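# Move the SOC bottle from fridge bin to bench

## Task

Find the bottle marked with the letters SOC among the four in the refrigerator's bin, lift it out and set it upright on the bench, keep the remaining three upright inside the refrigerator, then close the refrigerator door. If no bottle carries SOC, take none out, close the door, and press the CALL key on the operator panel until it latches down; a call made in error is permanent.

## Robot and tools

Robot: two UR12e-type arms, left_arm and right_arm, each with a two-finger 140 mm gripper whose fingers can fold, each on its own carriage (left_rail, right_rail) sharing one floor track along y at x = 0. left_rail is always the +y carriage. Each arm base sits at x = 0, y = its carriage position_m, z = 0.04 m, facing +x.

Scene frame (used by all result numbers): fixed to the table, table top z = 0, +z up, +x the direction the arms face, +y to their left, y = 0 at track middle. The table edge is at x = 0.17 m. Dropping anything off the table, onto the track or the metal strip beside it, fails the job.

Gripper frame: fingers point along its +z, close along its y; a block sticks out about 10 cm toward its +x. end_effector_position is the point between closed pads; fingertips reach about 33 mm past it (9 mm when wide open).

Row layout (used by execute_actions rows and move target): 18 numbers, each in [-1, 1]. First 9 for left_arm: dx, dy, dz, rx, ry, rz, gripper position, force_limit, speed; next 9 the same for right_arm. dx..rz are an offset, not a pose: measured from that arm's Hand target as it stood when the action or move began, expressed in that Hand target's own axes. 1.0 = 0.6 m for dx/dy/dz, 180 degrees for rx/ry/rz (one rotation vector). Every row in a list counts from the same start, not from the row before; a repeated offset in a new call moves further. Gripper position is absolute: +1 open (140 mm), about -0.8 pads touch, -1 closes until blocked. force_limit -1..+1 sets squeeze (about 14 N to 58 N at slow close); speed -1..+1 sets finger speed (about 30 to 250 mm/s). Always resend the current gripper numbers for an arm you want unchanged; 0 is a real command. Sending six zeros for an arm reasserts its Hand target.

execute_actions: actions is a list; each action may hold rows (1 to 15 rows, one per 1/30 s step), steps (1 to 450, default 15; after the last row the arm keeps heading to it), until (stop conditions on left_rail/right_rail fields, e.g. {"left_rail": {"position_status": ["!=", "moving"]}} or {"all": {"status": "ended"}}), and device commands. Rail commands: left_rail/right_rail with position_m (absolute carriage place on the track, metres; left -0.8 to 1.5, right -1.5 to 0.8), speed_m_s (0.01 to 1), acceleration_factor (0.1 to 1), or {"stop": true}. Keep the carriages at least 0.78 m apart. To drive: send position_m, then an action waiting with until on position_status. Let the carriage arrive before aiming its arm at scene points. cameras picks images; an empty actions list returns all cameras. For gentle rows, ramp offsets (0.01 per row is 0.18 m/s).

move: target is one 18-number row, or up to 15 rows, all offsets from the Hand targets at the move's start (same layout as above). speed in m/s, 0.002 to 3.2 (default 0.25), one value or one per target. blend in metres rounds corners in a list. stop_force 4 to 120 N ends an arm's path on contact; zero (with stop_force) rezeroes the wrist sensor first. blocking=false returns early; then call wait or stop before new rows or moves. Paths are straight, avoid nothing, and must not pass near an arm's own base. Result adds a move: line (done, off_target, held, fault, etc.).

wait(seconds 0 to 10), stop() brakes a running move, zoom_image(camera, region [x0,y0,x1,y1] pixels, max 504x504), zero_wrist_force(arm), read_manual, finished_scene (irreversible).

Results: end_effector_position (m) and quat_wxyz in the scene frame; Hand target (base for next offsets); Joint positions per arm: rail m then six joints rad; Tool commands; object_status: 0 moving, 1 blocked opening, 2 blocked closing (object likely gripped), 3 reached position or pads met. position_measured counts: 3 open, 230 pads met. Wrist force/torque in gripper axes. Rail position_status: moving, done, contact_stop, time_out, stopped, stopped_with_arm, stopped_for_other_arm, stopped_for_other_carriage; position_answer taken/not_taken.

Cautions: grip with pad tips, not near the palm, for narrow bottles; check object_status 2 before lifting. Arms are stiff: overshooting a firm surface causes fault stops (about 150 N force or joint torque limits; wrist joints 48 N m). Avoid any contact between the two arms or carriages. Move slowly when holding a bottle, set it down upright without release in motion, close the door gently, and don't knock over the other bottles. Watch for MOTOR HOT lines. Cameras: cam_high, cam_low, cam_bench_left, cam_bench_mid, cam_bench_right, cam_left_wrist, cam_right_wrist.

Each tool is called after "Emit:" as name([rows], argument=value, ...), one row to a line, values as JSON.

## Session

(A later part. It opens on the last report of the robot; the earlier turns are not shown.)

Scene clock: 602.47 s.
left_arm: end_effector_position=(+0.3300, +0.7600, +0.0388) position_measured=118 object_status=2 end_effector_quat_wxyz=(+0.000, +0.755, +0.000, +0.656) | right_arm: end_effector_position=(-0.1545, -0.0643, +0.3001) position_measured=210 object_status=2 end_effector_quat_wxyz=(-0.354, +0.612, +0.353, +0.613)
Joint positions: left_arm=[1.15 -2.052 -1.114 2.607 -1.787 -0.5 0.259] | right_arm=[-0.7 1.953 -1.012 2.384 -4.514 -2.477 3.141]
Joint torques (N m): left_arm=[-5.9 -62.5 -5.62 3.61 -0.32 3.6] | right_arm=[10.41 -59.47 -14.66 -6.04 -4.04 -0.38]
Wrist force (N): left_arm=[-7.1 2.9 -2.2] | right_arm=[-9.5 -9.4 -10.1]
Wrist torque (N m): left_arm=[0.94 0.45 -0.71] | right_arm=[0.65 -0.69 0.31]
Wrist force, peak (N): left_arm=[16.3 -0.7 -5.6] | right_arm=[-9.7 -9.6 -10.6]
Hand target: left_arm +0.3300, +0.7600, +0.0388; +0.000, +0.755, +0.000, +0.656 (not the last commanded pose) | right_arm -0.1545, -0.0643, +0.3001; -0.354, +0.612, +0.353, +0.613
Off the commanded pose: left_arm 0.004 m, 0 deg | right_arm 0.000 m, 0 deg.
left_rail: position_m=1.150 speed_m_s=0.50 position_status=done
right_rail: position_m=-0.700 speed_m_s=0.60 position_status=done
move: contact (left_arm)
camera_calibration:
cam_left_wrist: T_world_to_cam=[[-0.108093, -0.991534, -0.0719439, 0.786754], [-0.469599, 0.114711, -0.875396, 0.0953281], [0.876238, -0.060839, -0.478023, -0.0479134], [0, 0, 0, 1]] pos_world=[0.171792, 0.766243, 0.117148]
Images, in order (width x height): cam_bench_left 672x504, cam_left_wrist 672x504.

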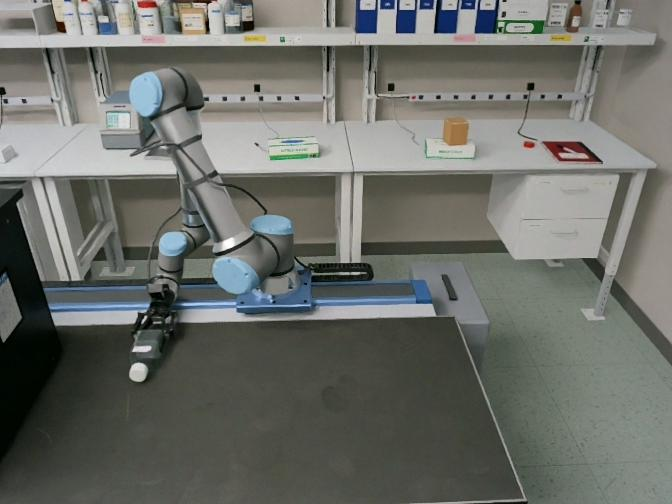

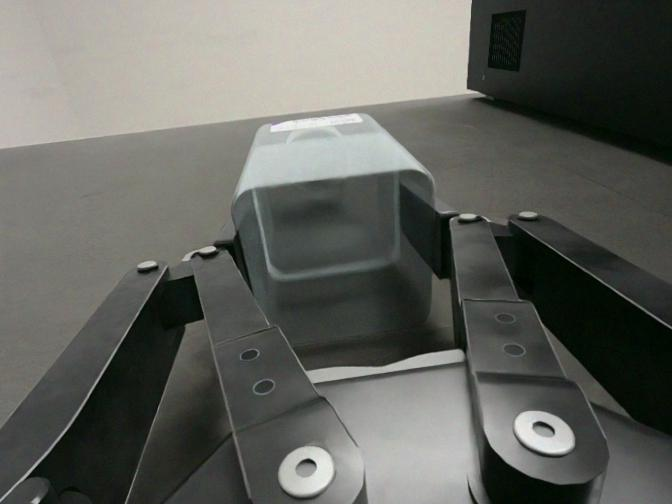

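Emit:
execute_actions([
  {"rows": [[0,0,0,0,0,0,0.1,-0.3,-1,0,0,0,0,0,0,-0.98,0.0,-1]], "steps": 25},
], cameras=["cam_left_wrist"])

Scene clock: 604.77 s.
left_arm: end_effector_position=(+0.3300, +0.7600, +0.0388) position_measured=117 object_status=3 end_effector_quat_wxyz=(+0.000, +0.755, +0.000, +0.656) | right_arm: end_effector_position=(-0.1545, -0.0643, +0.3001) position_measured=210 object_status=2 end_effector_quat_wxyz=(-0.354, +0.612, +0.353, +0.613)
Joint positions: left_arm=[1.15 -2.052 -1.114 2.607 -1.787 -0.5 0.259] | right_arm=[-0.7 1.953 -1.012 2.384 -4.514 -2.477 3.141]
Joint torques (N m): left_arm=[-4.9 -59.36 1.84 0.19 -0.54 2.9] | right_arm=[11.87 -61.03 -13.75 -5.82 -4.12 -0.2]
Wrist force (N): left_arm=[-2.4 3.2 -2.4] | right_arm=[-8.1 -9.6 -10.4]
Wrist torque (N m): left_arm=[0.97 0.33 -0.70] | right_arm=[0.61 -0.73 0.31]
Wrist force, peak (N): left_arm=[-7.4 3.4 -1.9] | right_arm=[-9.8 -9.9 -10.2]
Hand target: left_arm +0.3300, +0.7600, +0.0388; +0.000, +0.755, +0.000, +0.656 | right_arm -0.1545, -0.0643, +0.3001; -0.354, +0.612, +0.353, +0.613
Off the commanded pose: left_arm 0.000 m, 0 deg | right_arm 0.000 m, 0 deg.
left_rail: position_m=1.150 speed_m_s=0.50 position_status=done
right_rail: position_m=-0.700 speed_m_s=0.60 position_status=done
camera_calibration:
cam_left_wrist: T_world_to_cam=[[-0.108093, -0.991534, -0.0719439, 0.786754], [-0.469599, 0.114711, -0.875396, 0.0953281], [0.876238, -0.060839, -0.478023, -0.0479134], [0, 0, 0, 1]] pos_world=[0.171792, 0.766243, 0.117148]
Images, in order (width x height): cam_left_wrist 672x504.

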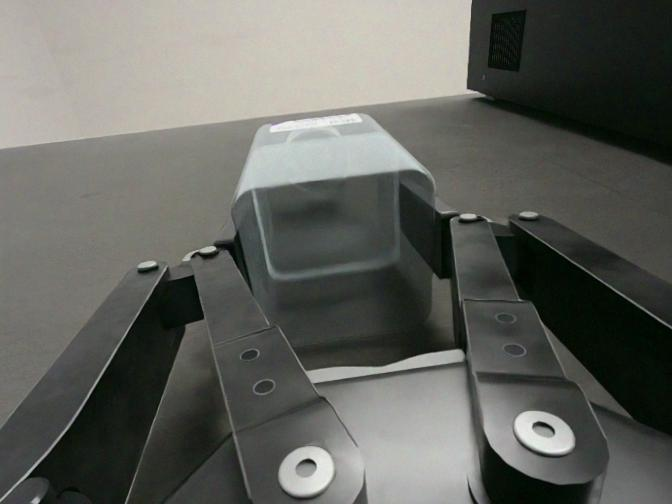

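Emit:
execute_actions([
  {"rows": [[0,0,0,0,0,0,0.33,-0.3,-1,0,0,0,0,0,0,-0.98,0.0,-1]], "steps": 25},
])

Emit:
move([
  [0, 0, -0.15, 0, 0, 0, 0.33, -0.3, -1, 0,0,0,0,0,0,-0.98,0.0,-1],
  [0.4102, 0, -0.2091, 0, 0, 0.5, 0.33, -0.3, -1, 0,0,0,0,0,0,-0.98,0.0,-1],
], speed=[0.12, 0.35], blend=[0.02, 0])

Emit:
move(target=[0, 0.184, 0.3675, -0.2255, 0.2255, 0.4623, -0.05, -0.3, -0.3, 0,0,0,0,0,0,-0.98,0.0,-1], speed=0.35, cameras=["cam_left_wrist", "cam_bench_left"])

Emit:
zoom_image(camera="cam_left_wrist", region=[180, 60, 500, 380])

Scene clock: 606.27 s.
left_arm: end_effector_position=(+0.3300, +0.7600, +0.0388) position_measured=87 object_status=3 end_effector_quat_wxyz=(+0.000, +0.755, +0.000, +0.656) | right_arm: end_effector_position=(-0.1545, -0.0643, +0.3001) position_measured=210 object_status=2 end_effector_quat_wxyz=(-0.354, +0.612, +0.353, +0.613)
Joint positions: left_arm=[1.15 -2.052 -1.114 2.607 -1.787 -0.5 0.259] | right_arm=[-0.7 1.953 -1.012 2.384 -4.514 -2.477 3.141]
Joint torques (N m): left_arm=[-5.72 -55.68 1.35 -1.42 -0.19 2.12] | right_arm=[10.28 -61.64 -13.92 -6.14 -3.99 -0.05]
Wrist force (N): left_arm=[-3.0 3.2 -2.6] | right_arm=[-9.3 -9.6 -10.2]
Wrist torque (N m): left_arm=[0.98 0.42 -0.70] | right_arm=[0.62 -0.69 0.31]
Wrist force, peak (N): left_arm=[-3.1 3.8 -3.0] | right_arm=[-9.8 -9.5 -10.2]
Hand target: left_arm +0.3300, +0.7600, +0.0388; +0.000, +0.755, +0.000, +0.656 | right_arm -0.1545, -0.0643, +0.3001; -0.354, +0.612, +0.353, +0.613
Off the commanded pose: left_arm 0.000 m, 0 deg | right_arm 0.000 m, 0 deg.
left_rail: position_m=1.150 speed_m_s=0.50 position_status=done
right_rail: position_m=-0.700 speed_m_s=0.60 position_status=done

Scene clock: 610.10 s.
left_arm: end_effector_position=(+0.2399, +0.7601, +0.2999) position_measured=87 object_status=3 end_effector_quat_wxyz=(-0.464, +0.534, -0.533, +0.464) end_effector_velocity=(+0.000, +0.000, +0.000) end_effector_angular_velocity=(+0.005, +0.000, -0.001) | right_arm: end_effector_position=(-0.1545, -0.0643, +0.3001) position_measured=210 object_status=2 end_effector_quat_wxyz=(-0.354, +0.612, +0.353, +0.613)
Joint positions: left_arm=[1.15 -2.263 -1.747 2.428 -0.896 -0.705 1.735] | right_arm=[-0.7 1.953 -1.012 2.384 -4.514 -2.477 3.141]
Joint velocities: left_arm=[0 0 -0.001 0.001 0.001 0 0.005] | right_arm=[within noise]
Joint torques (N m): left_arm=[-13.64 -36.02 -44.57 3.9 -1.16 3.66] | right_arm=[8.72 -59.41 -14.38 -5.76 -4.07 -0.13]
Wrist force (N): left_arm=[-1.0 4.9 -4.7] | right_arm=[-8.9 -9.4 -10.3]
Wrist torque (N m): left_arm=[0.92 0.39 -0.25] | right_arm=[0.65 -0.66 0.31]
Wrist force, peak (N): left_arm=[-2.8 5.5 -4.0] | right_arm=[-9.7 -9.4 -10.8]
Hand target: left_arm +0.2399, +0.7601, +0.3000; -0.464, +0.534, -0.533, +0.464 | right_arm -0.1545, -0.0643, +0.3001; -0.354, +0.612, +0.353, +0.613
Off the commanded pose: left_arm 0.000 m, 0 deg | right_arm 0.000 m, 0 deg.
left_rail: position_m=1.150 speed_m_s=0.50 position_status=done
right_rail: position_m=-0.700 speed_m_s=0.60 position_status=done
move: done

Scene clock: 613.50 s.
left_arm: end_effector_position=(+0.4429, +0.7602, +0.1601) position_measured=135 object_status=3 end_effector_quat_wxyz=(+0.259, -0.001, +0.966, +0.000) end_effector_velocity=(+0.000, -0.001, +0.000) end_effector_angular_velocity=(+0.001, +0.002, -0.004) | right_arm: end_effector_position=(-0.1545, -0.0643, +0.3001) position_measured=210 object_status=2 end_effector_quat_wxyz=(-0.354, +0.612, +0.353, +0.613)
Joint positions: left_arm=[1.15 -1.336 -1.73 2.473 -2.448 -1.063 4.981] | right_arm=[-0.7 1.953 -1.012 2.384 -4.514 -2.477 3.141]
Joint velocities: left_arm=[0 0.001 0.002 -0.003 0.001 -0.003 0.005] | right_arm=[within noise]
Joint torques (N m): left_arm=[14.79 -18.09 -48.2 -2.49 -0.14 3.96] | right_arm=[11.89 -60.52 -13.67 -6.21 -4.27 0.18]
Wrist force (N): left_arm=[-0.4 1.1 -1.8] | right_arm=[-9.5 -9.4 -9.7]
Wrist torque (N m): left_arm=[0.09 0.30 -0.08] | right_arm=[0.65 -0.69 0.30]
Wrist force, peak (N): left_arm=[-0.5 5.1 -5.0] | right_arm=[-9.6 -9.6 -10.5]
Hand target: left_arm +0.4430, +0.7602, +0.1600; +0.259, +0.000, +0.966, +0.000 | right_arm -0.1545, -0.0643, +0.3001; -0.354, +0.612, +0.353, +0.613
Off the commanded pose: left_arm 0.000 m, 0 deg | right_arm 0.000 m, 0 deg.
left_rail: position_m=1.150 speed_m_s=0.50 position_status=done
right_rail: position_m=-0.700 speed_m_s=0.60 position_status=done
move: done
camera_calibration:
cam_left_wrist: T_world_to_cam=[[0.0251926, 0.991496, 0.127674, -0.790683], [0.635066, -0.114506, 0.763924, -0.322939], [0.772047, 0.0618358, -0.63255, -0.111192], [0, 0, 0, 1]] pos_world=[0.310852, 0.753857, 0.277316]
Images, in order (width x height): cam_bench_left 672x504, cam_left_wrist 672x504.

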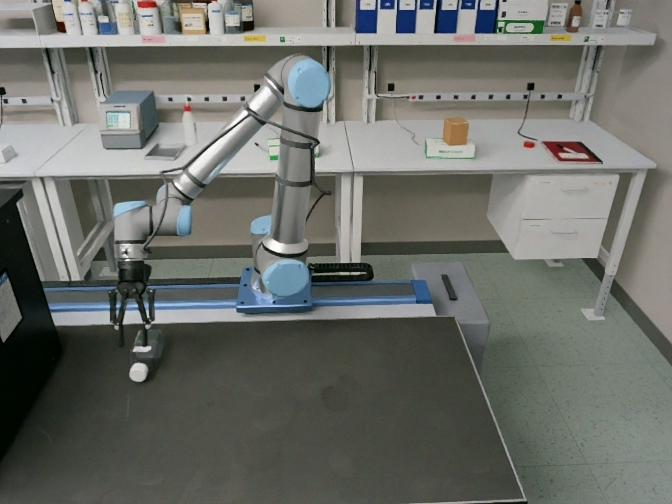

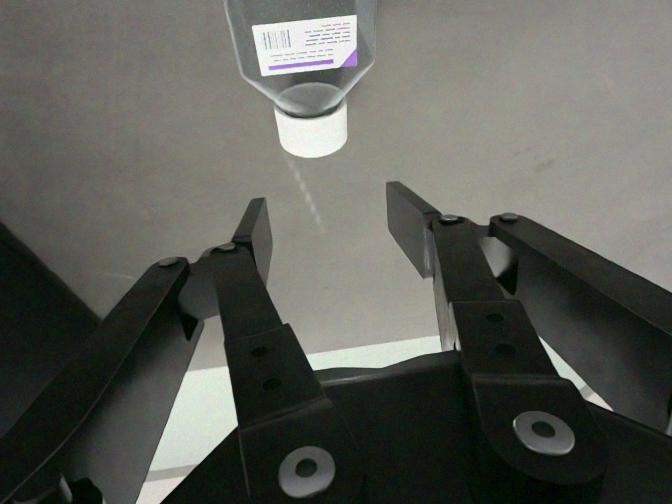

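Scaled by 1.575 from the camera's 672x504 image, which has a finer 960x720 frame.

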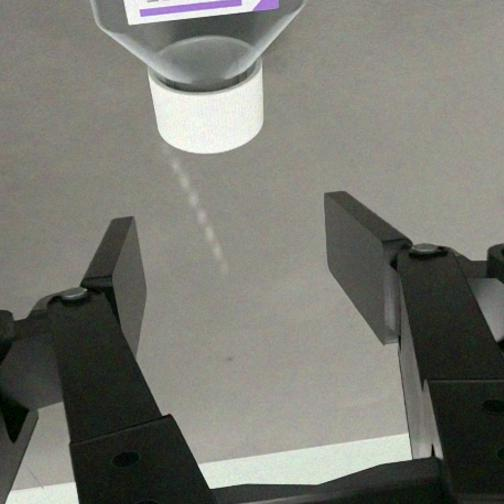

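Emit:
move([
  [0.045, -0.006, 0.09, 0, 0, 0, -0.05, -0.3, -0.3, 0,0,0,0,0,0,-0.98,0.0,-1],
  [0.0774, -0.006, 0.1657, 0, 0, 0, -0.05, -0.3, -0.3, 0,0,0,0,0,0,-0.98,0.0,-1],
], speed=[0.12, 0.05], blend=[0.01, 0], stop_force=6, cameras=["cam_left_wrist", "cam_bench_left"])

Emit:
zoom_image(camera="cam_left_wrist", region=[200, 60, 460, 300])

Emit:
zoom_image(camera="cam_bench_left", region=[80, 280, 220, 400])

Scene clock: 618.00 s.
left_arm: end_effector_position=(+0.4525, +0.7566, +0.0507) position_measured=135 object_status=3 end_effector_quat_wxyz=(+0.259, +0.000, +0.966, +0.000) | right_arm: end_effector_position=(-0.1545, -0.0643, +0.3001) position_measured=210 object_status=2 end_effector_quat_wxyz=(-0.354, +0.612, +0.353, +0.613)
Joint positions: left_arm=[1.15 -1.317 -1.473 2.545 -2.787 -1.065 5.003] | right_arm=[-0.7 1.953 -1.012 2.384 -4.514 -2.477 3.141]
Joint torques (N m): left_arm=[14.94 -27.97 -19.92 -8.11 -0.45 3.88] | right_arm=[9.56 -61.47 -13.9 -5.68 -4.36 0.3]
Wrist force (N): left_arm=[-0.6 1.0 -1.9] | right_arm=[-9.0 -9.4 -10.2]
Wrist torque (N m): left_arm=[0.09 0.29 -0.09] | right_arm=[0.66 -0.71 0.30]
Wrist force, peak (N): left_arm=[-1.9 1.1 -3.5] | right_arm=[-10.0 -9.7 -10.0]
Hand target: left_arm +0.4525, +0.7566, +0.0507; +0.259, +0.000, +0.966, +0.000 | right_arm -0.1545, -0.0643, +0.3001; -0.354, +0.612, +0.353, +0.613
Off the commanded pose: left_arm 0.000 m, 0 deg | right_arm 0.000 m, 0 deg.
left_rail: position_m=1.150 speed_m_s=0.50 position_status=done
right_rail: position_m=-0.700 speed_m_s=0.60 position_status=done
move: done
camera_calibration:
cam_left_wrist: T_world_to_cam=[[0.0254131, 0.991461, 0.127901, -0.773385], [0.635222, -0.114807, 0.763749, -0.245757], [0.771911, 0.0618362, -0.632716, -0.187441], [0, 0, 0, 1]] pos_world=[0.320452, 0.750157, 0.168016]
Images, in order (width x height): cam_bench_left 672x504, cam_left_wrist 672x504.

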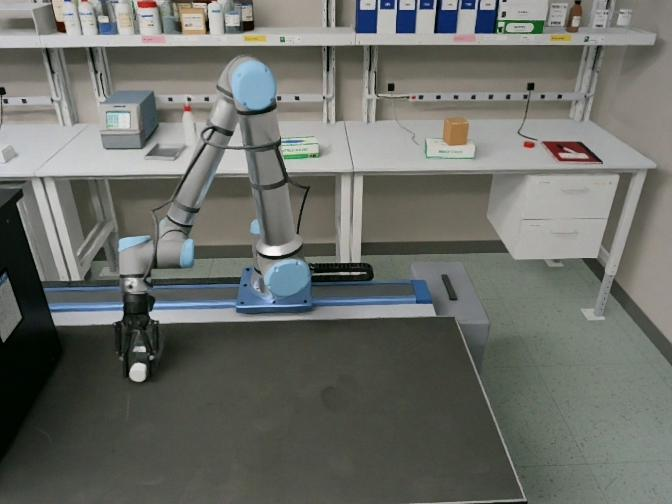

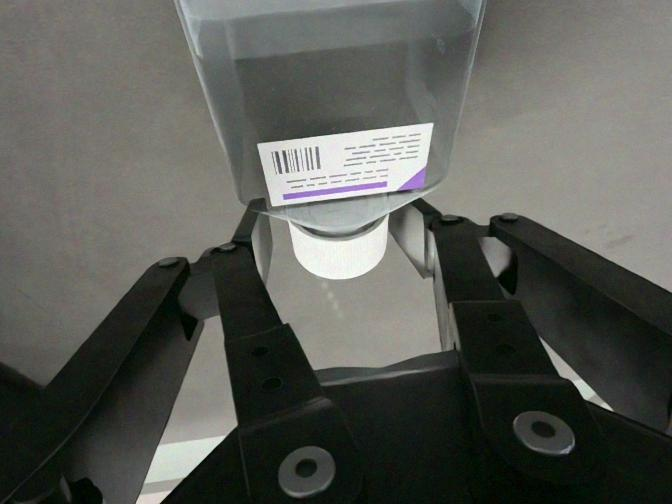

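Scaled by 1.938 from the camera's 672x504 image, which has a finer 960x720 frame.

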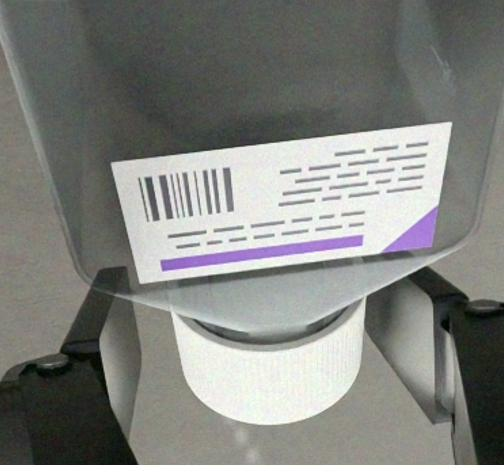

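Scaled by 3.600 from the camera's 672x504 image, which has a finer 960x720 frame.

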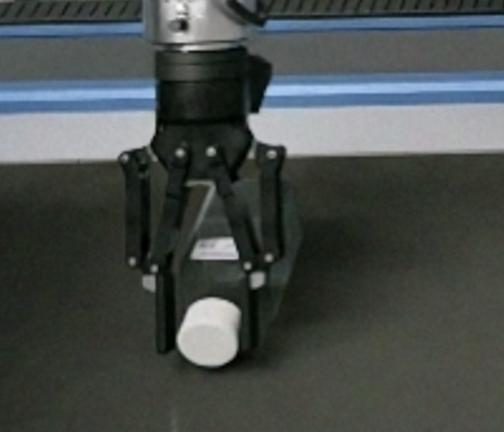

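Emit:
execute_actions([
  {"rows": [[-0.0058,0.0067,0.0033,0,0,0,-0.05,-0.3,-0.3,0,0,0,0,0,0,-0.98,0.0,-1]], "steps": 15},
  {"rows": [[0,0,0,0,0,0,-1,-0.3,-1,0,0,0,0,0,0,-0.98,0.0,-1]], "steps": 45},
], cameras=["cam_left_wrist"])

Scene clock: 620.73 s.
left_arm: end_effector_position=(+0.4565, +0.7606, +0.0508) position_measured=159 object_status=2 end_effector_quat_wxyz=(+0.259, +0.000, +0.966, +0.000) | right_arm: end_effector_position=(-0.1545, -0.0643, +0.3001) position_measured=210 object_status=2 end_effector_quat_wxyz=(-0.354, +0.612, +0.353, +0.613)
Joint positions: left_arm=[1.15 -1.306 -1.472 2.547 -2.796 -1.067 5.015] | right_arm=[-0.7 1.953 -1.012 2.384 -4.514 -2.477 3.141]
Joint torques (N m): left_arm=[12.37 -27.58 -20.74 -6.2 0.43 4.08] | right_arm=[10.29 -59.25 -14.41 -6.02 -4.62 0.33]
Wrist force (N): left_arm=[-1.1 0.5 -2.6] | right_arm=[-8.5 -9.3 -10.1]
Wrist torque (N m): left_arm=[0.08 0.34 -0.15] | right_arm=[0.67 -0.76 0.30]
Wrist force, peak (N): left_arm=[-1.6 0.3 -3.4] | right_arm=[-9.4 -9.5 -10.6]
Hand target: left_arm +0.4565, +0.7606, +0.0508; +0.259, +0.000, +0.966, +0.000 | right_arm -0.1545, -0.0643, +0.3001; -0.354, +0.612, +0.353, +0.613
Off the commanded pose: left_arm 0.000 m, 0 deg | right_arm 0.000 m, 0 deg.
left_rail: position_m=1.150 speed_m_s=0.50 position_status=done
right_rail: position_m=-0.700 speed_m_s=0.60 position_status=done
camera_calibration:
cam_left_wrist: T_world_to_cam=[[0.0254902, 0.991467, 0.127839, -0.777472], [0.635213, -0.114809, 0.763756, -0.247836], [0.771916, 0.0617365, -0.63272, -0.190702], [0, 0, 0, 1]] pos_world=[0.324452, 0.754157, 0.168016]
Images, in order (width x height): cam_left_wrist 672x504.

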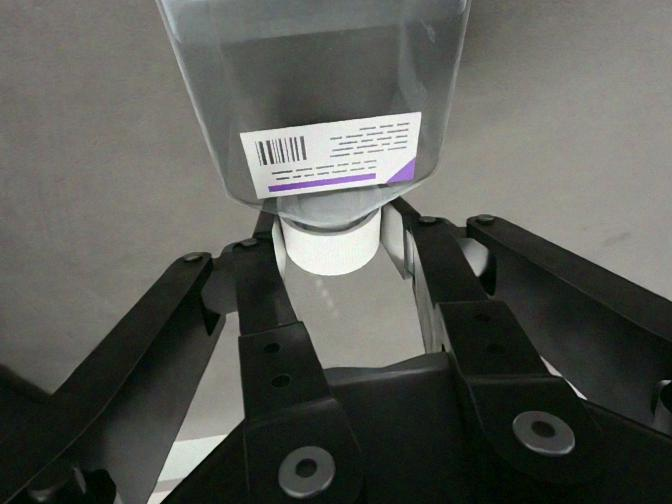

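Emit:
move(target=[-0.1142, 0, -0.1977, 0, 0, 0, -1, -0.3, -1, 0,0,0,0,0,0,-0.98,0.0,-1], speed=0.06, cameras=["cam_left_wrist", "cam_bench_left", "cam_bench_mid"])

Emit:
zoom_image(camera="cam_bench_left", region=[80, 250, 220, 390])

Scene clock: 624.30 s.
left_arm: end_effector_position=(+0.4565, +0.7606, +0.1876) position_measured=159 object_status=2 end_effector_quat_wxyz=(+0.259, +0.000, +0.966, +0.000) end_effector_velocity=(+0.000, +0.001, +0.000) end_effector_angular_velocity=(+0.004, +0.000, +0.000) | right_arm: end_effector_position=(-0.1545, -0.0643, +0.3001) position_measured=210 object_status=2 end_effector_quat_wxyz=(-0.354, +0.612, +0.353, +0.613)
Joint positions: left_arm=[1.15 -1.306 -1.756 2.434 -2.398 -1.067 5.015] | right_arm=[-0.7 1.953 -1.012 2.384 -4.514 -2.477 3.141]
Joint velocities: left_arm=[0 0 -0.001 0 0.005 0.001 0] | right_arm=[within noise]
Joint torques (N m): left_arm=[-13.5 -42.89 -53.72 -3.53 2.68 -3.61] | right_arm=[9.72 -60.79 -15.31 -5.58 -4.2 0.11]
Wrist force (N): left_arm=[0.8 1.5 1.3] | right_arm=[-9.2 -9.7 -9.9]
Wrist torque (N m): left_arm=[0.21 0.51 0.09] | right_arm=[0.59 -0.76 0.30]
Wrist force, peak (N): left_arm=[-1.5 0.0 -3.1] | right_arm=[-9.8 -9.5 -10.7]
Hand target: left_arm +0.4565, +0.7606, +0.1877; +0.259, +0.000, +0.966, +0.000 | right_arm -0.1545, -0.0643, +0.3001; -0.354, +0.612, +0.353, +0.613
Off the commanded pose: left_arm 0.000 m, 0 deg | right_arm 0.000 m, 0 deg.
left_rail: position_m=1.150 speed_m_s=0.50 position_status=done
right_rail: position_m=-0.700 speed_m_s=0.60 position_status=done
move: done
camera_calibration:
cam_left_wrist: T_world_to_cam=[[0.0254162, 0.991461, 0.127899, -0.795062], [0.635271, -0.114804, 0.763709, -0.35239], [0.771871, 0.0618401, -0.632764, -0.104138], [0, 0, 0, 1]] pos_world=[0.324452, 0.754257, 0.304916]
Images, in order (width x height): cam_bench_left 672x504, cam_bench_mid 672x504, cam_left_wrist 672x504.

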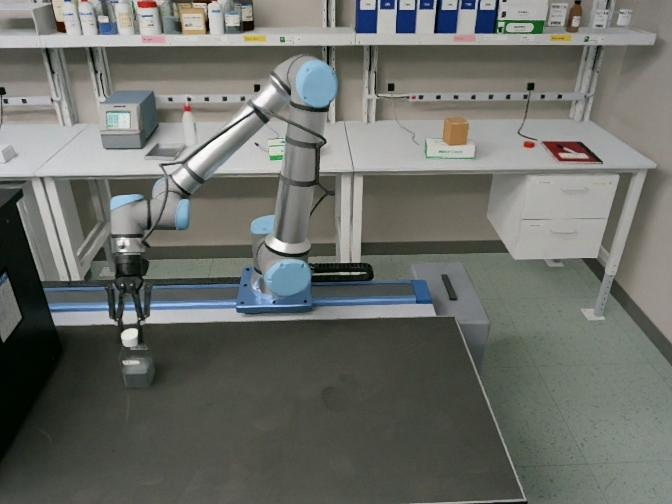

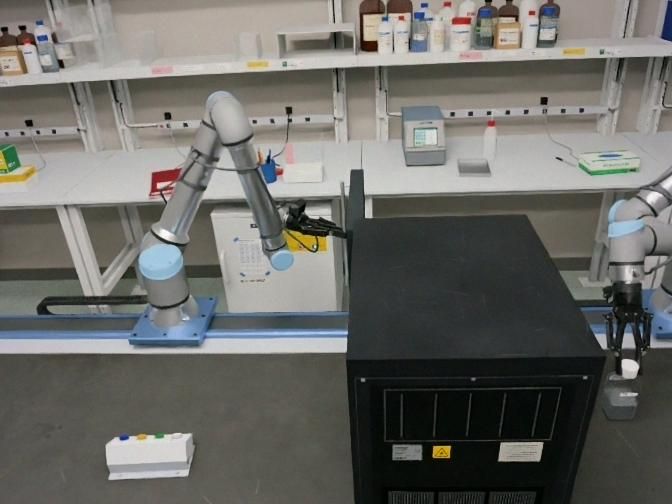

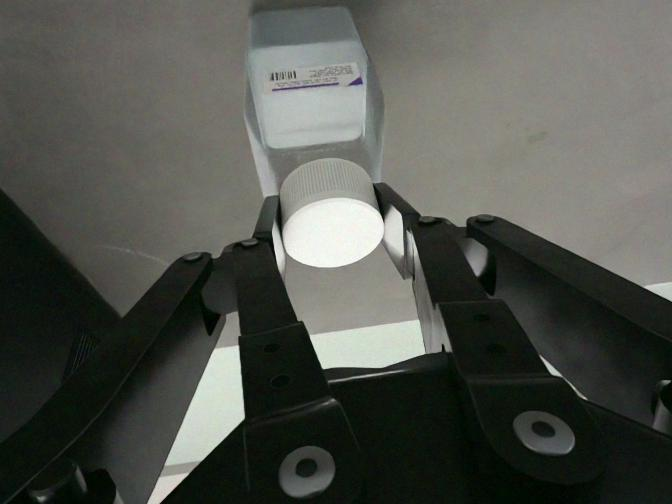

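Scaled by 3.600 from the camera's 672x504 image, which has a finer 960x720 frame.

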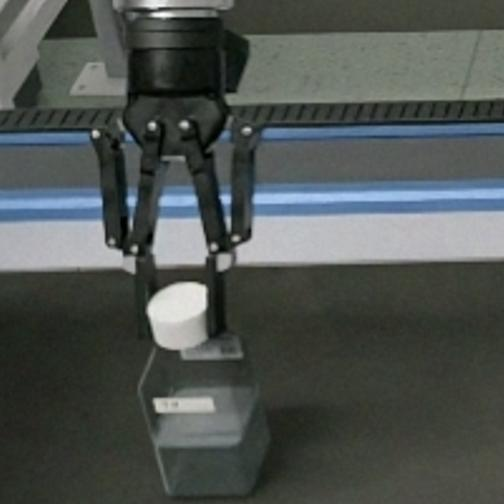

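Emit:
zoom_image(camera="cam_bench_left", region=[112, 325, 162, 395])

Scaled by 7.200 from the camera's 672x504 image, which has a finer 960x720 frame.

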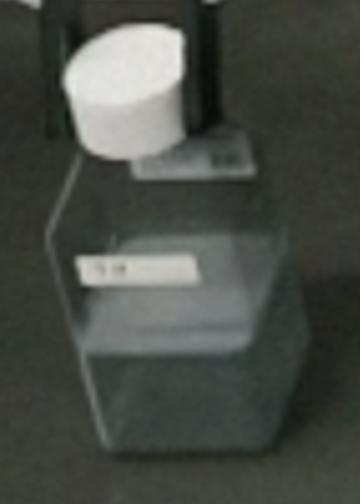

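Emit:
move(target=[0.0167, 0, 0.0289, 0, 0, 0, -1, -0.3, -1, 0,0,0,0,0,0,-0.98,0.0,-1], speed=0.015, stop_force=8, cameras=["cam_left_wrist", "cam_bench_left"])

Emit:
zoom_image(camera="cam_bench_left", region=[80, 270, 200, 400])

Scene clock: 626.73 s.
left_arm: end_effector_position=(+0.4565, +0.7606, +0.1795) position_measured=159 object_status=2 end_effector_quat_wxyz=(+0.259, +0.000, +0.966, +0.000) | right_arm: end_effector_position=(-0.1545, -0.0643, +0.3001) position_measured=210 object_status=2 end_effector_quat_wxyz=(-0.354, +0.612, +0.353, +0.613)
Joint positions: left_arm=[1.15 -1.306 -1.743 2.442 -2.42 -1.067 5.015] | right_arm=[-0.7 1.953 -1.012 2.384 -4.514 -2.477 3.141]
Joint torques (N m): left_arm=[-3.2 -44.03 -51.7 -3.13 0.67 -1.62] | right_arm=[11.85 -60.66 -14.73 -5.47 -4.46 0.39]
Wrist force (N): left_arm=[0.6 1.6 1.6] | right_arm=[-9.0 -10.1 -10.2]
Wrist torque (N m): left_arm=[0.22 0.46 0.11] | right_arm=[0.50 -0.71 0.31]
Wrist force, peak (N): left_arm=[-3.8 2.0 -10.7] | right_arm=[-9.4 -9.5 -10.7]
Hand target: left_arm +0.4565, +0.7606, +0.1795; +0.259, +0.000, +0.966, +0.000 (not the last commanded pose) | right_arm -0.1545, -0.0643, +0.3001; -0.354, +0.612, +0.353, +0.613
Off the commanded pose: left_arm 0.012 m, 0 deg | right_arm 0.000 m, 0 deg.
left_rail: position_m=1.150 speed_m_s=0.50 position_status=done
right_rail: position_m=-0.700 speed_m_s=0.60 position_status=done
move: contact (left_arm)
camera_calibration:
cam_left_wrist: T_world_to_cam=[[0.0254162, 0.991461, 0.127899, -0.794026], [0.635271, -0.114804, 0.763709, -0.346204], [0.771871, 0.0618401, -0.632764, -0.109264], [0, 0, 0, 1]] pos_world=[0.324452, 0.754257, 0.296816]
Images, in order (width x height): cam_bench_left 672x504, cam_left_wrist 672x504.

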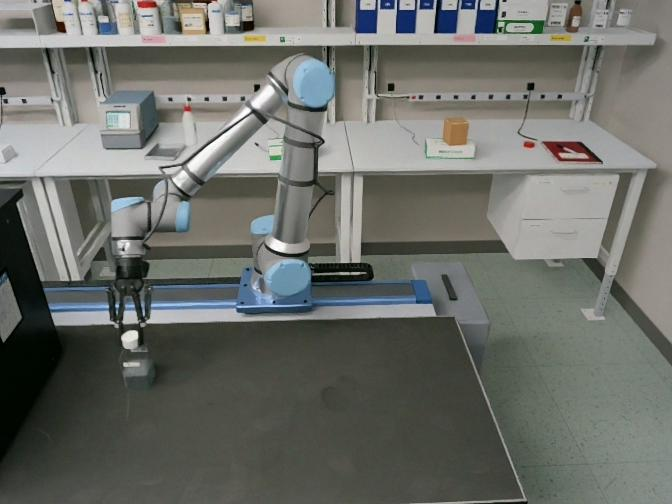

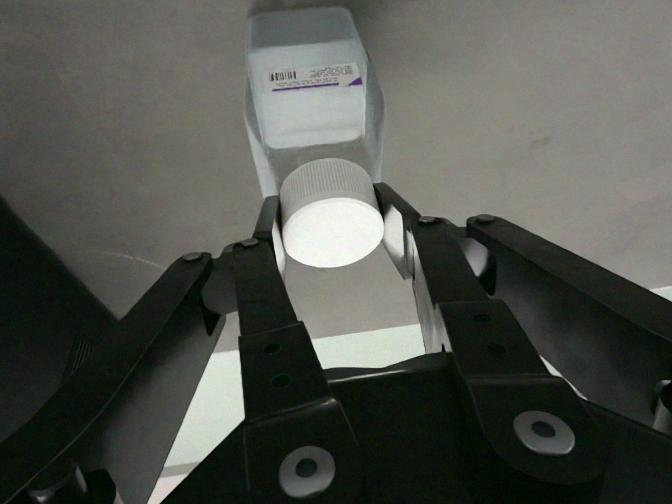

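Scaled by 3.877 from the camera's 672x504 image, which has a finer 960x720 frame.

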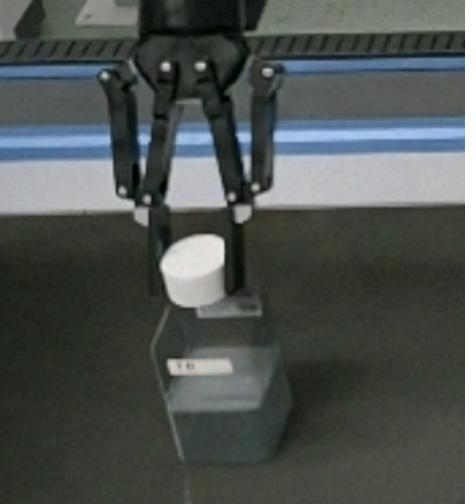

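Emit:
move([
  [-0.025, 0, -0.0433, 0, 0, 0, -1, -0.3, -1, 0,0,0,0,0,0,-0.98,0.0,-1],
  [0.2134, 0, -0.5187, 0, 0, 0, -1, -0.3, -1, 0,0,0,0,0,0,-0.98,0.0,-1],
], speed=[0.06, 0.2], blend=[0.015, 0], cameras=["cam_left_wrist"])

Emit:
execute_actions([
  {"left_rail": {"position_m": 0.85, "speed_m_s": 0.5, "acceleration_factor": 0.4}, "steps": 150, "until": {"left_rail": {"position_status": ["!=", "moving"]}}},
], cameras=["cam_left_wrist", "cam_right_wrist"])

Scene clock: 630.37 s.
left_arm: end_effector_position=(+0.1900, +0.7605, +0.3849) position_measured=159 object_status=2 end_effector_quat_wxyz=(+0.259, +0.000, +0.966, +0.000) | right_arm: end_effector_position=(-0.1545, -0.0643, +0.3001) position_measured=210 object_status=2 end_effector_quat_wxyz=(-0.354, +0.612, +0.353, +0.613)
Joint positions: left_arm=[1.15 -1.983 -2.157 2.199 -1.386 -1.095 4.244] | right_arm=[-0.7 1.953 -1.012 2.384 -4.514 -2.477 3.141]
Joint torques (N m): left_arm=[-14.29 -17.13 -61.73 -1.57 0.6 -3.9] | right_arm=[11.33 -61.91 -15.08 -5.72 -4.61 0.47]
Wrist force (N): left_arm=[0.8 0.9 1.7] | right_arm=[-8.8 -9.4 -10.0]
Wrist torque (N m): left_arm=[-0.02 0.40 0.17] | right_arm=[0.66 -0.65 0.30]
Wrist force, peak (N): left_arm=[1.3 1.4 2.3] | right_arm=[-9.5 -9.5 -10.5]
Hand target: left_arm +0.1899, +0.7605, +0.3850; +0.259, +0.000, +0.966, +0.000 | right_arm -0.1545, -0.0643, +0.3001; -0.354, +0.612, +0.353, +0.613
Off the commanded pose: left_arm 0.000 m, 0 deg | right_arm 0.000 m, 0 deg.
left_rail: position_m=1.150 speed_m_s=0.50 position_status=done
right_rail: position_m=-0.700 speed_m_s=0.60 position_status=done
move: done
camera_calibration:
cam_left_wrist: T_world_to_cam=[[0.0254235, 0.991463, 0.127889, -0.813324], [0.63533, -0.114796, 0.76366, -0.333842], [0.771822, 0.0618369, -0.632825, 0.226381], [0, 0, 0, 1]] pos_world=[0.0580518, 0.754057, 0.502216]
Images, in order (width x height): cam_left_wrist 672x504.

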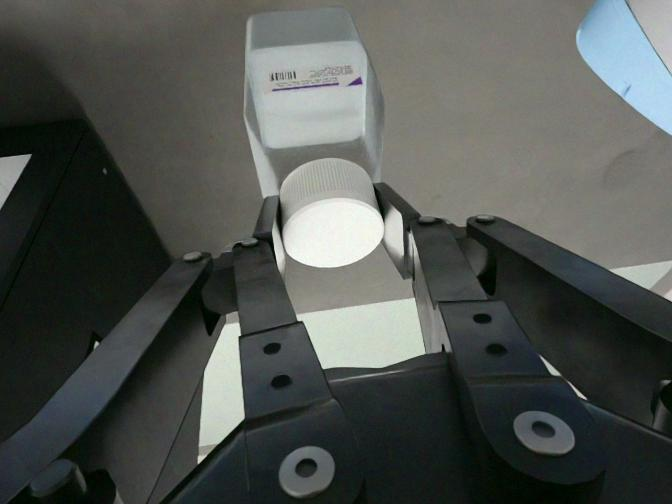

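Scene clock: 632.20 s.
left_arm: end_effector_position=(+0.1899, +0.4605, +0.3850) position_measured=159 object_status=2 end_effector_quat_wxyz=(+0.259, +0.000, +0.966, +0.000) | right_arm: end_effector_position=(-0.1545, -0.0643, +0.3001) position_measured=210 object_status=2 end_effector_quat_wxyz=(-0.354, +0.612, +0.353, +0.613)
Joint positions: left_arm=[0.85 -1.983 -2.157 2.199 -1.386 -1.095 4.243] | right_arm=[-0.7 1.953 -1.012 2.384 -4.514 -2.477 3.141]
Joint torques (N m): left_arm=[-2.97 2.35 -55.37 -2.45 1.81 -3.45] | right_arm=[12.59 -61.5 -16.3 -5.44 -4.27 0.46]
Wrist force (N): left_arm=[0.7 1.1 1.0] | right_arm=[-9.2 -9.4 -10.1]
Wrist torque (N m): left_arm=[0.03 0.42 0.16] | right_arm=[0.65 -0.75 0.31]
Wrist force, peak (N): left_arm=[1.3 2.7 1.8] | right_arm=[-9.8 -9.5 -10.5]
Hand target: left_arm +0.1899, +0.4605, +0.3850; +0.259, +0.000, +0.966, +0.000 | right_arm -0.1545, -0.0643, +0.3001; -0.354, +0.612, +0.353, +0.613
Tool commands: left_gripper/position=-1.0 left_gripper/force_limit=-0.3 left_gripper/speed=-1.0 right_gripper/position=-0.98 right_gripper/force_limit=+0.0 right_gripper/speed=-1.0
Off the commanded pose: left_arm 0.000 m, 0 deg | right_arm 0.000 m, 0 deg.
left_rail: position_m=0.850 speed_m_s=0.50 position_status=done
right_rail: position_m=-0.700 speed_m_s=0.60 position_status=done
camera_calibration:
cam_left_wrist: T_world_to_cam=[[0.0254162, 0.991461, 0.127899, -0.515886], [0.635271, -0.114804, 0.763709, -0.368235], [0.771871, 0.0618401, -0.632764, 0.244974], [0, 0, 0, 1]] pos_world=[0.0579519, 0.454057, 0.502216]
cam_right_wrist: T_world_to_cam=[[0.802269, -0.593617, -0.0631124, 0.0983023], [-0.259709, -0.251879, -0.93226, 0.21711], [0.537508, 0.764314, -0.356243, 0.430576], [0, 0, 0, 1]] pos_world=[-0.253917, -0.216056, 0.361997]
Images, in order (width x height): cam_left_wrist 672x504, cam_right_wrist 672x504.

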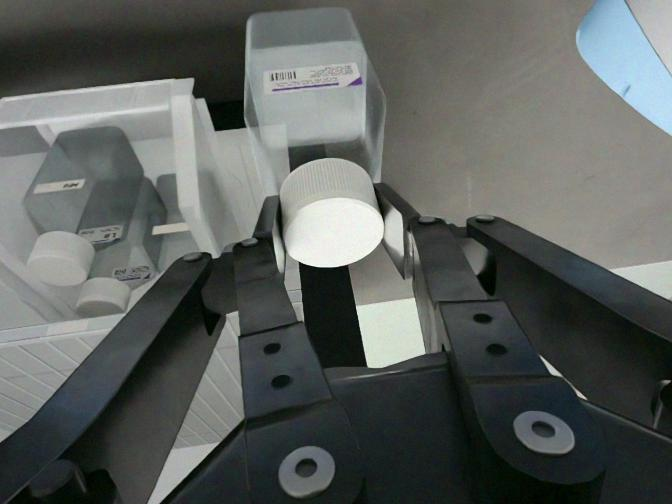

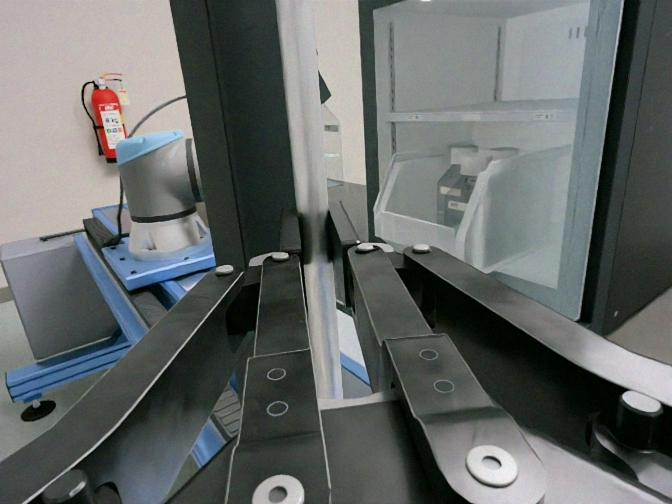

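Emit:
move([
  [0,-0.275,0,0,0,0,-1,-0.3,-1,0,0,0,0,0,0,-0.98,0.0,-1],
], speed=0.15, cameras=["cam_left_wrist","cam_bench_mid","cam_low"])

Scene clock: 635.43 s.
left_arm: end_effector_position=(+0.1900, +0.2956, +0.3850) position_measured=159 object_status=2 end_effector_quat_wxyz=(+0.259, +0.000, +0.966, +0.000) | right_arm: end_effector_position=(-0.1545, -0.0643, +0.3001) position_measured=210 object_status=2 end_effector_quat_wxyz=(-0.354, +0.612, +0.353, +0.613)
Joint positions: left_arm=[0.85 -1.855 -1.821 2.024 -1.613 -1.07 4.387] | right_arm=[-0.7 1.953 -1.012 2.384 -4.514 -2.477 3.141]
Joint torques (N m): left_arm=[13.42 -18.31 -61.06 -7.24 3.69 4.12] | right_arm=[12.35 -63.09 -14.71 -5.51 -4.44 0.37]
Wrist force (N): left_arm=[0.8 1.2 1.4] | right_arm=[-9.0 -9.8 -10.4]
Wrist torque (N m): left_arm=[0.14 0.42 -0.10] | right_arm=[0.57 -0.69 0.30]
Wrist force, peak (N): left_arm=[1.2 2.6 1.9] | right_arm=[-9.2 -9.6 -10.6]
Hand target: left_arm +0.1901, +0.2954, +0.3850; +0.259, +0.000, +0.966, +0.000 | right_arm -0.1545, -0.0643, +0.3001; -0.354, +0.612, +0.353, +0.613
Off the commanded pose: left_arm 0.000 m, 0 deg | right_arm 0.000 m, 0 deg.
left_rail: position_m=0.850 speed_m_s=0.50 position_status=done
right_rail: position_m=-0.700 speed_m_s=0.60 position_status=done
move: done
camera_calibration:
cam_left_wrist: T_world_to_cam=[[0.0254131, 0.991461, 0.127901, -0.352509], [0.635222, -0.114807, 0.763749, -0.38731], [0.771911, 0.0618362, -0.632716, 0.255126], [0, 0, 0, 1]] pos_world=[0.058052, 0.289257, 0.502316]
Images, in order (width x height): cam_low 672x504, cam_bench_mid 672x504, cam_left_wrist 672x504.

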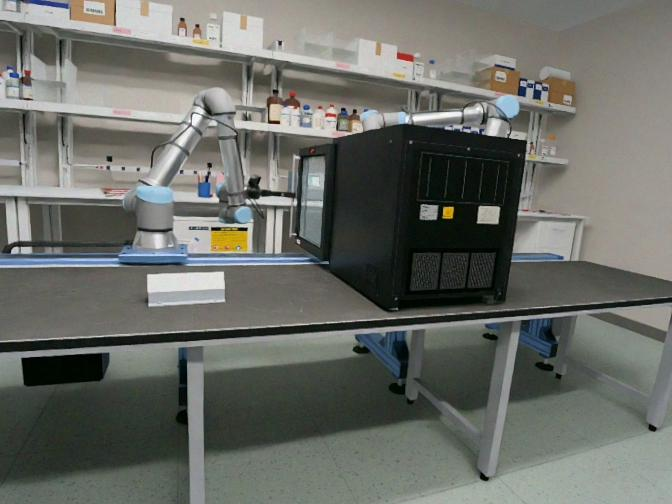

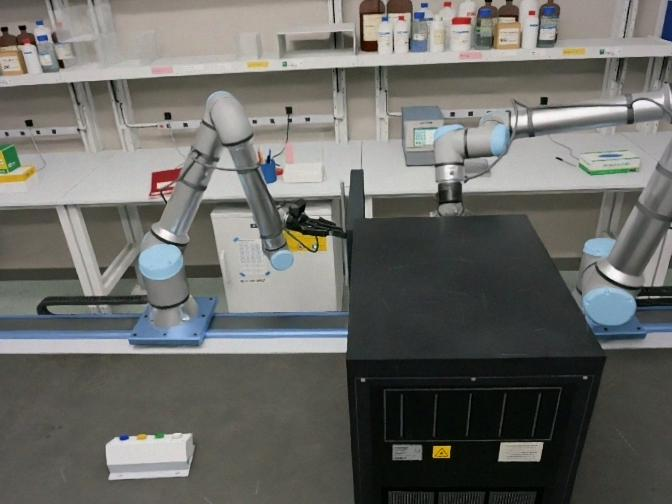

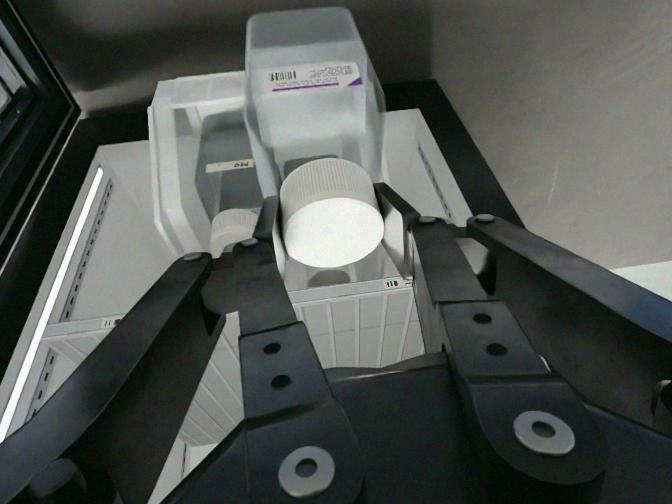

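Emit:
move([
  [-0.125,0,0.0914,0,0,0,-1,-0.3,-1,0,0,0,0,0,0,-0.98,0.0,-1],
], speed=0.1, cameras=["cam_left_wrist"])

Scene clock: 637.90 s.
left_arm: end_effector_position=(+0.2823, +0.2956, +0.3751) position_measured=159 object_status=2 end_effector_quat_wxyz=(+0.259, +0.000, +0.966, +0.000) | right_arm: end_effector_position=(-0.1545, -0.0643, +0.3001) position_measured=210 object_status=2 end_effector_quat_wxyz=(-0.354, +0.612, +0.353, +0.613)
Joint positions: left_arm=[0.85 -1.685 -1.794 2.042 -1.753 -1.051 4.58] | right_arm=[-0.7 1.953 -1.012 2.384 -4.514 -2.477 3.141]
Joint torques (N m): left_arm=[14.82 -21.74 -46.15 -8.19 3.77 3.52] | right_arm=[12.24 -59.58 -15.84 -5.69 -4.62 0.66]
Wrist force (N): left_arm=[0.6 1.1 1.8] | right_arm=[-9.3 -9.2 -10.1]
Wrist torque (N m): left_arm=[0.10 0.44 -0.17] | right_arm=[0.69 -0.68 0.30]
Wrist force, peak (N): left_arm=[-0.3 1.4 1.9] | right_arm=[-9.6 -9.8 -10.5]
Hand target: left_arm +0.2824, +0.2955, +0.3750; +0.259, +0.000, +0.966, +0.000 | right_arm -0.1545, -0.0643, +0.3001; -0.354, +0.612, +0.353, +0.613
Off the commanded pose: left_arm 0.000 m, 0 deg | right_arm 0.000 m, 0 deg.
left_rail: position_m=0.850 speed_m_s=0.50 position_status=done
right_rail: position_m=-0.700 speed_m_s=0.60 position_status=done
move: done
camera_calibration:
cam_left_wrist: T_world_to_cam=[[0.0254049, 0.991463, 0.127891, -0.353469], [0.635223, -0.114794, 0.76375, -0.438256], [0.771911, 0.0618361, -0.632716, 0.177635], [0, 0, 0, 1]] pos_world=[0.150252, 0.289157, 0.492316]
Images, in order (width x height): cam_left_wrist 672x504.

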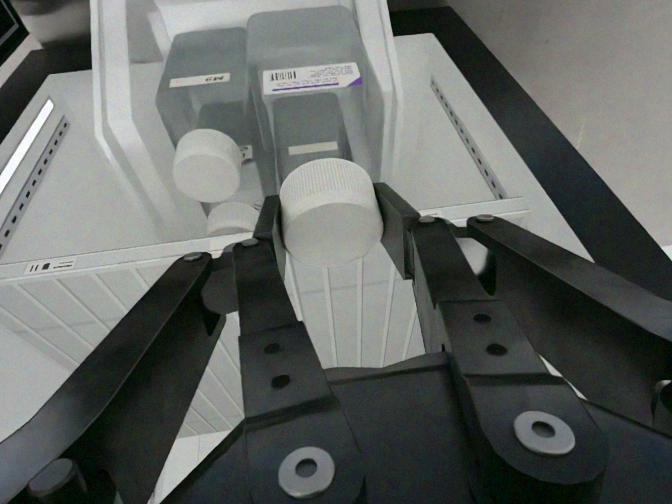

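Emit:
zoom_image(camera="cam_left_wrist", region=[150, 20, 400, 240])

Scaled by 2.016 from the camera's 672x504 image, which has a finer 960x720 frame.

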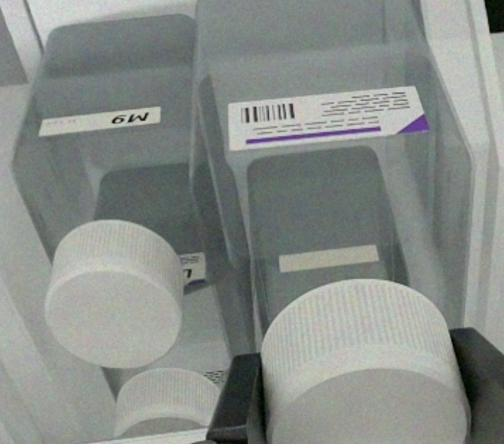

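Emit:
move([
  [0.0792,0,0.1371,0,0,0,-1,-0.3,-1,0,0,0,0,0,0,-0.98,0.0,-1],
], speed=0.06, stop_force=10, cameras=["cam_left_wrist"])

Emit:
move([
  [0.015,0,0.026,0,0,0,-1,-0.3,-1,0,0,0,0,0,0,-0.98,0.0,-1],
], speed=0.015, stop_force=5, cameras=["cam_left_wrist"])

Scene clock: 641.53 s.
left_arm: end_effector_position=(+0.2824, +0.2955, +0.2800) position_measured=159 object_status=2 end_effector_quat_wxyz=(+0.259, +0.000, +0.966, +0.000) | right_arm: end_effector_position=(-0.1545, -0.0643, +0.3001) position_measured=210 object_status=2 end_effector_quat_wxyz=(-0.354, +0.612, +0.353, +0.613)
Joint positions: left_arm=[0.85 -1.684 -1.733 2.171 -1.944 -1.051 4.581] | right_arm=[-0.7 1.953 -1.012 2.384 -4.514 -2.477 3.141]
Joint torques (N m): left_arm=[13.26 -24.4 -40.47 -7.72 2.42 3.71] | right_arm=[10.49 -62.83 -15.02 -5.15 -4.44 0.39]
Wrist force (N): left_arm=[-1.9 1.5 0.4] | right_arm=[-9.4 -9.4 -10.2]
Wrist torque (N m): left_arm=[0.29 0.24 -0.17] | right_arm=[0.64 -0.77 0.31]
Wrist force, peak (N): left_arm=[-2.7 1.9 -0.1] | right_arm=[-9.7 -10.0 -10.4]
Hand target: left_arm +0.2824, +0.2955, +0.2800; +0.259, +0.000, +0.966, +0.000 | right_arm -0.1545, -0.0643, +0.3001; -0.354, +0.612, +0.353, +0.613
Off the commanded pose: left_arm 0.000 m, 0 deg | right_arm 0.000 m, 0 deg.
left_rail: position_m=0.850 speed_m_s=0.50 position_status=done
right_rail: position_m=-0.700 speed_m_s=0.60 position_status=done
move: done
camera_calibration:
cam_left_wrist: T_world_to_cam=[[0.0254162, 0.991461, 0.127899, -0.341329], [0.635271, -0.114804, 0.763709, -0.365815], [0.771871, 0.0618401, -0.632764, 0.117397], [0, 0, 0, 1]] pos_world=[0.150452, 0.289157, 0.397316]
Images, in order (width x height): cam_left_wrist 672x504.

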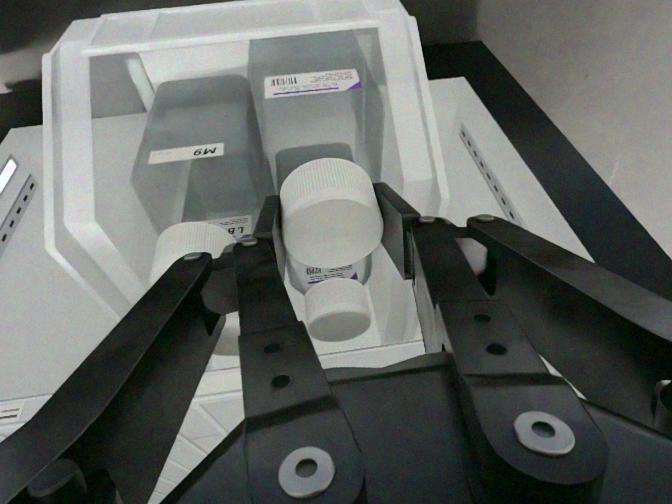

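Scene clock: 643.83 s.
left_arm: end_effector_position=(+0.2824, +0.2955, +0.2656) position_measured=159 object_status=2 end_effector_quat_wxyz=(+0.259, +0.000, +0.966, +0.000) | right_arm: end_effector_position=(-0.1545, -0.0643, +0.3001) position_measured=210 object_status=2 end_effector_quat_wxyz=(-0.354, +0.612, +0.353, +0.613)
Joint positions: left_arm=[0.85 -1.684 -1.72 2.189 -1.974 -1.051 4.581] | right_arm=[-0.7 1.953 -1.012 2.384 -4.514 -2.477 3.141]
Joint torques (N m): left_arm=[10.93 -52.47 -53.83 -1.74 0.04 2.76] | right_arm=[11.56 -61.36 -15.59 -5.55 -4.4 0.43]
Wrist force (N): left_arm=[-3.7 1.2 -2.4] | right_arm=[-9.2 -10.5 -10.7]
Wrist torque (N m): left_arm=[0.40 0.53 -0.22] | right_arm=[0.60 -0.76 0.30]
Wrist force, peak (N): left_arm=[-11.0 3.6 -14.0] | right_arm=[-12.5 -10.2 -10.2]
Hand target: left_arm +0.2824, +0.2955, +0.2656; +0.259, +0.000, +0.966, +0.000 (not the last commanded pose) | right_arm -0.1545, -0.0643, +0.3001; -0.354, +0.612, +0.353, +0.613
Off the commanded pose: left_arm 0.004 m, 0 deg | right_arm 0.000 m, 0 deg.
left_rail: position_m=0.850 speed_m_s=0.50 position_status=done
right_rail: position_m=-0.700 speed_m_s=0.60 position_status=done
move: contact (left_arm)
camera_calibration:
cam_left_wrist: T_world_to_cam=[[0.0254162, 0.991461, 0.127899, -0.339487], [0.635271, -0.114804, 0.763709, -0.354818], [0.771871, 0.0618401, -0.632764, 0.108285], [0, 0, 0, 1]] pos_world=[0.150452, 0.289157, 0.382916]
Images, in order (width x height): cam_left_wrist 672x504.

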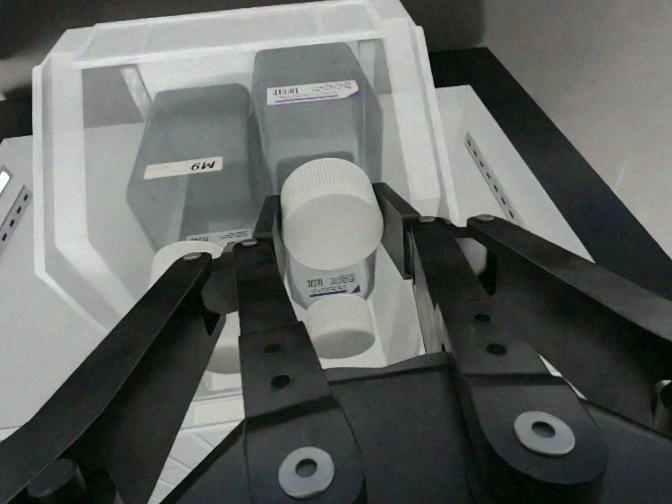

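Emit:
execute_actions([
  {"rows":[[0,0,0,0,0,0,-0.08,-0.3,-1,0,0,0,0,0,0,-0.98,0.0,-1]],"steps":30},
], cameras=["cam_left_wrist"])

Scene clock: 645.37 s.
left_arm: end_effector_position=(+0.2824, +0.2955, +0.2656) position_measured=139 object_status=3 end_effector_quat_wxyz=(+0.259, +0.000, +0.966, +0.000) | right_arm: end_effector_position=(-0.1545, -0.0643, +0.3001) position_measured=210 object_status=2 end_effector_quat_wxyz=(-0.354, +0.612, +0.353, +0.613)
Joint positions: left_arm=[0.85 -1.684 -1.72 2.189 -1.974 -1.051 4.581] | right_arm=[-0.7 1.953 -1.012 2.384 -4.514 -2.477 3.141]
Joint torques (N m): left_arm=[6.61 -49.88 -54.79 -5.68 2.41 3.96] | right_arm=[8.67 -60.42 -16.22 -5.42 -4.05 0.31]
Wrist force (N): left_arm=[-1.6 2.0 -1.5] | right_arm=[-9.9 -10.3 -10.6]
Wrist torque (N m): left_arm=[0.33 0.52 -0.11] | right_arm=[0.52 -0.76 0.30]
Wrist force, peak (N): left_arm=[-4.0 1.4 -2.1] | right_arm=[-11.6 -10.1 -10.5]
Hand target: left_arm +0.2824, +0.2955, +0.2656; +0.259, +0.000, +0.966, +0.000 | right_arm -0.1545, -0.0643, +0.3001; -0.354, +0.612, +0.353, +0.613
Off the commanded pose: left_arm 0.000 m, 0 deg | right_arm 0.000 m, 0 deg.
left_rail: position_m=0.850 speed_m_s=0.50 position_status=done
right_rail: position_m=-0.700 speed_m_s=0.60 position_status=done
camera_calibration:
cam_left_wrist: T_world_to_cam=[[0.0254162, 0.991461, 0.127899, -0.339487], [0.635271, -0.114804, 0.763709, -0.354818], [0.771871, 0.0618401, -0.632764, 0.108285], [0, 0, 0, 1]] pos_world=[0.150452, 0.289157, 0.382916]
Images, in order (width x height): cam_left_wrist 672x504.

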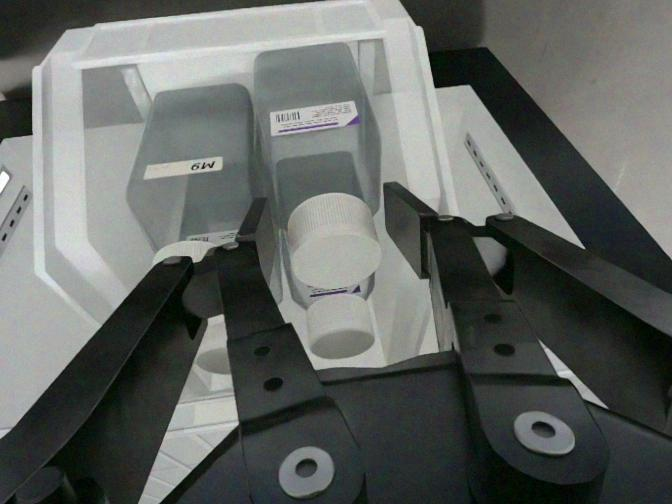

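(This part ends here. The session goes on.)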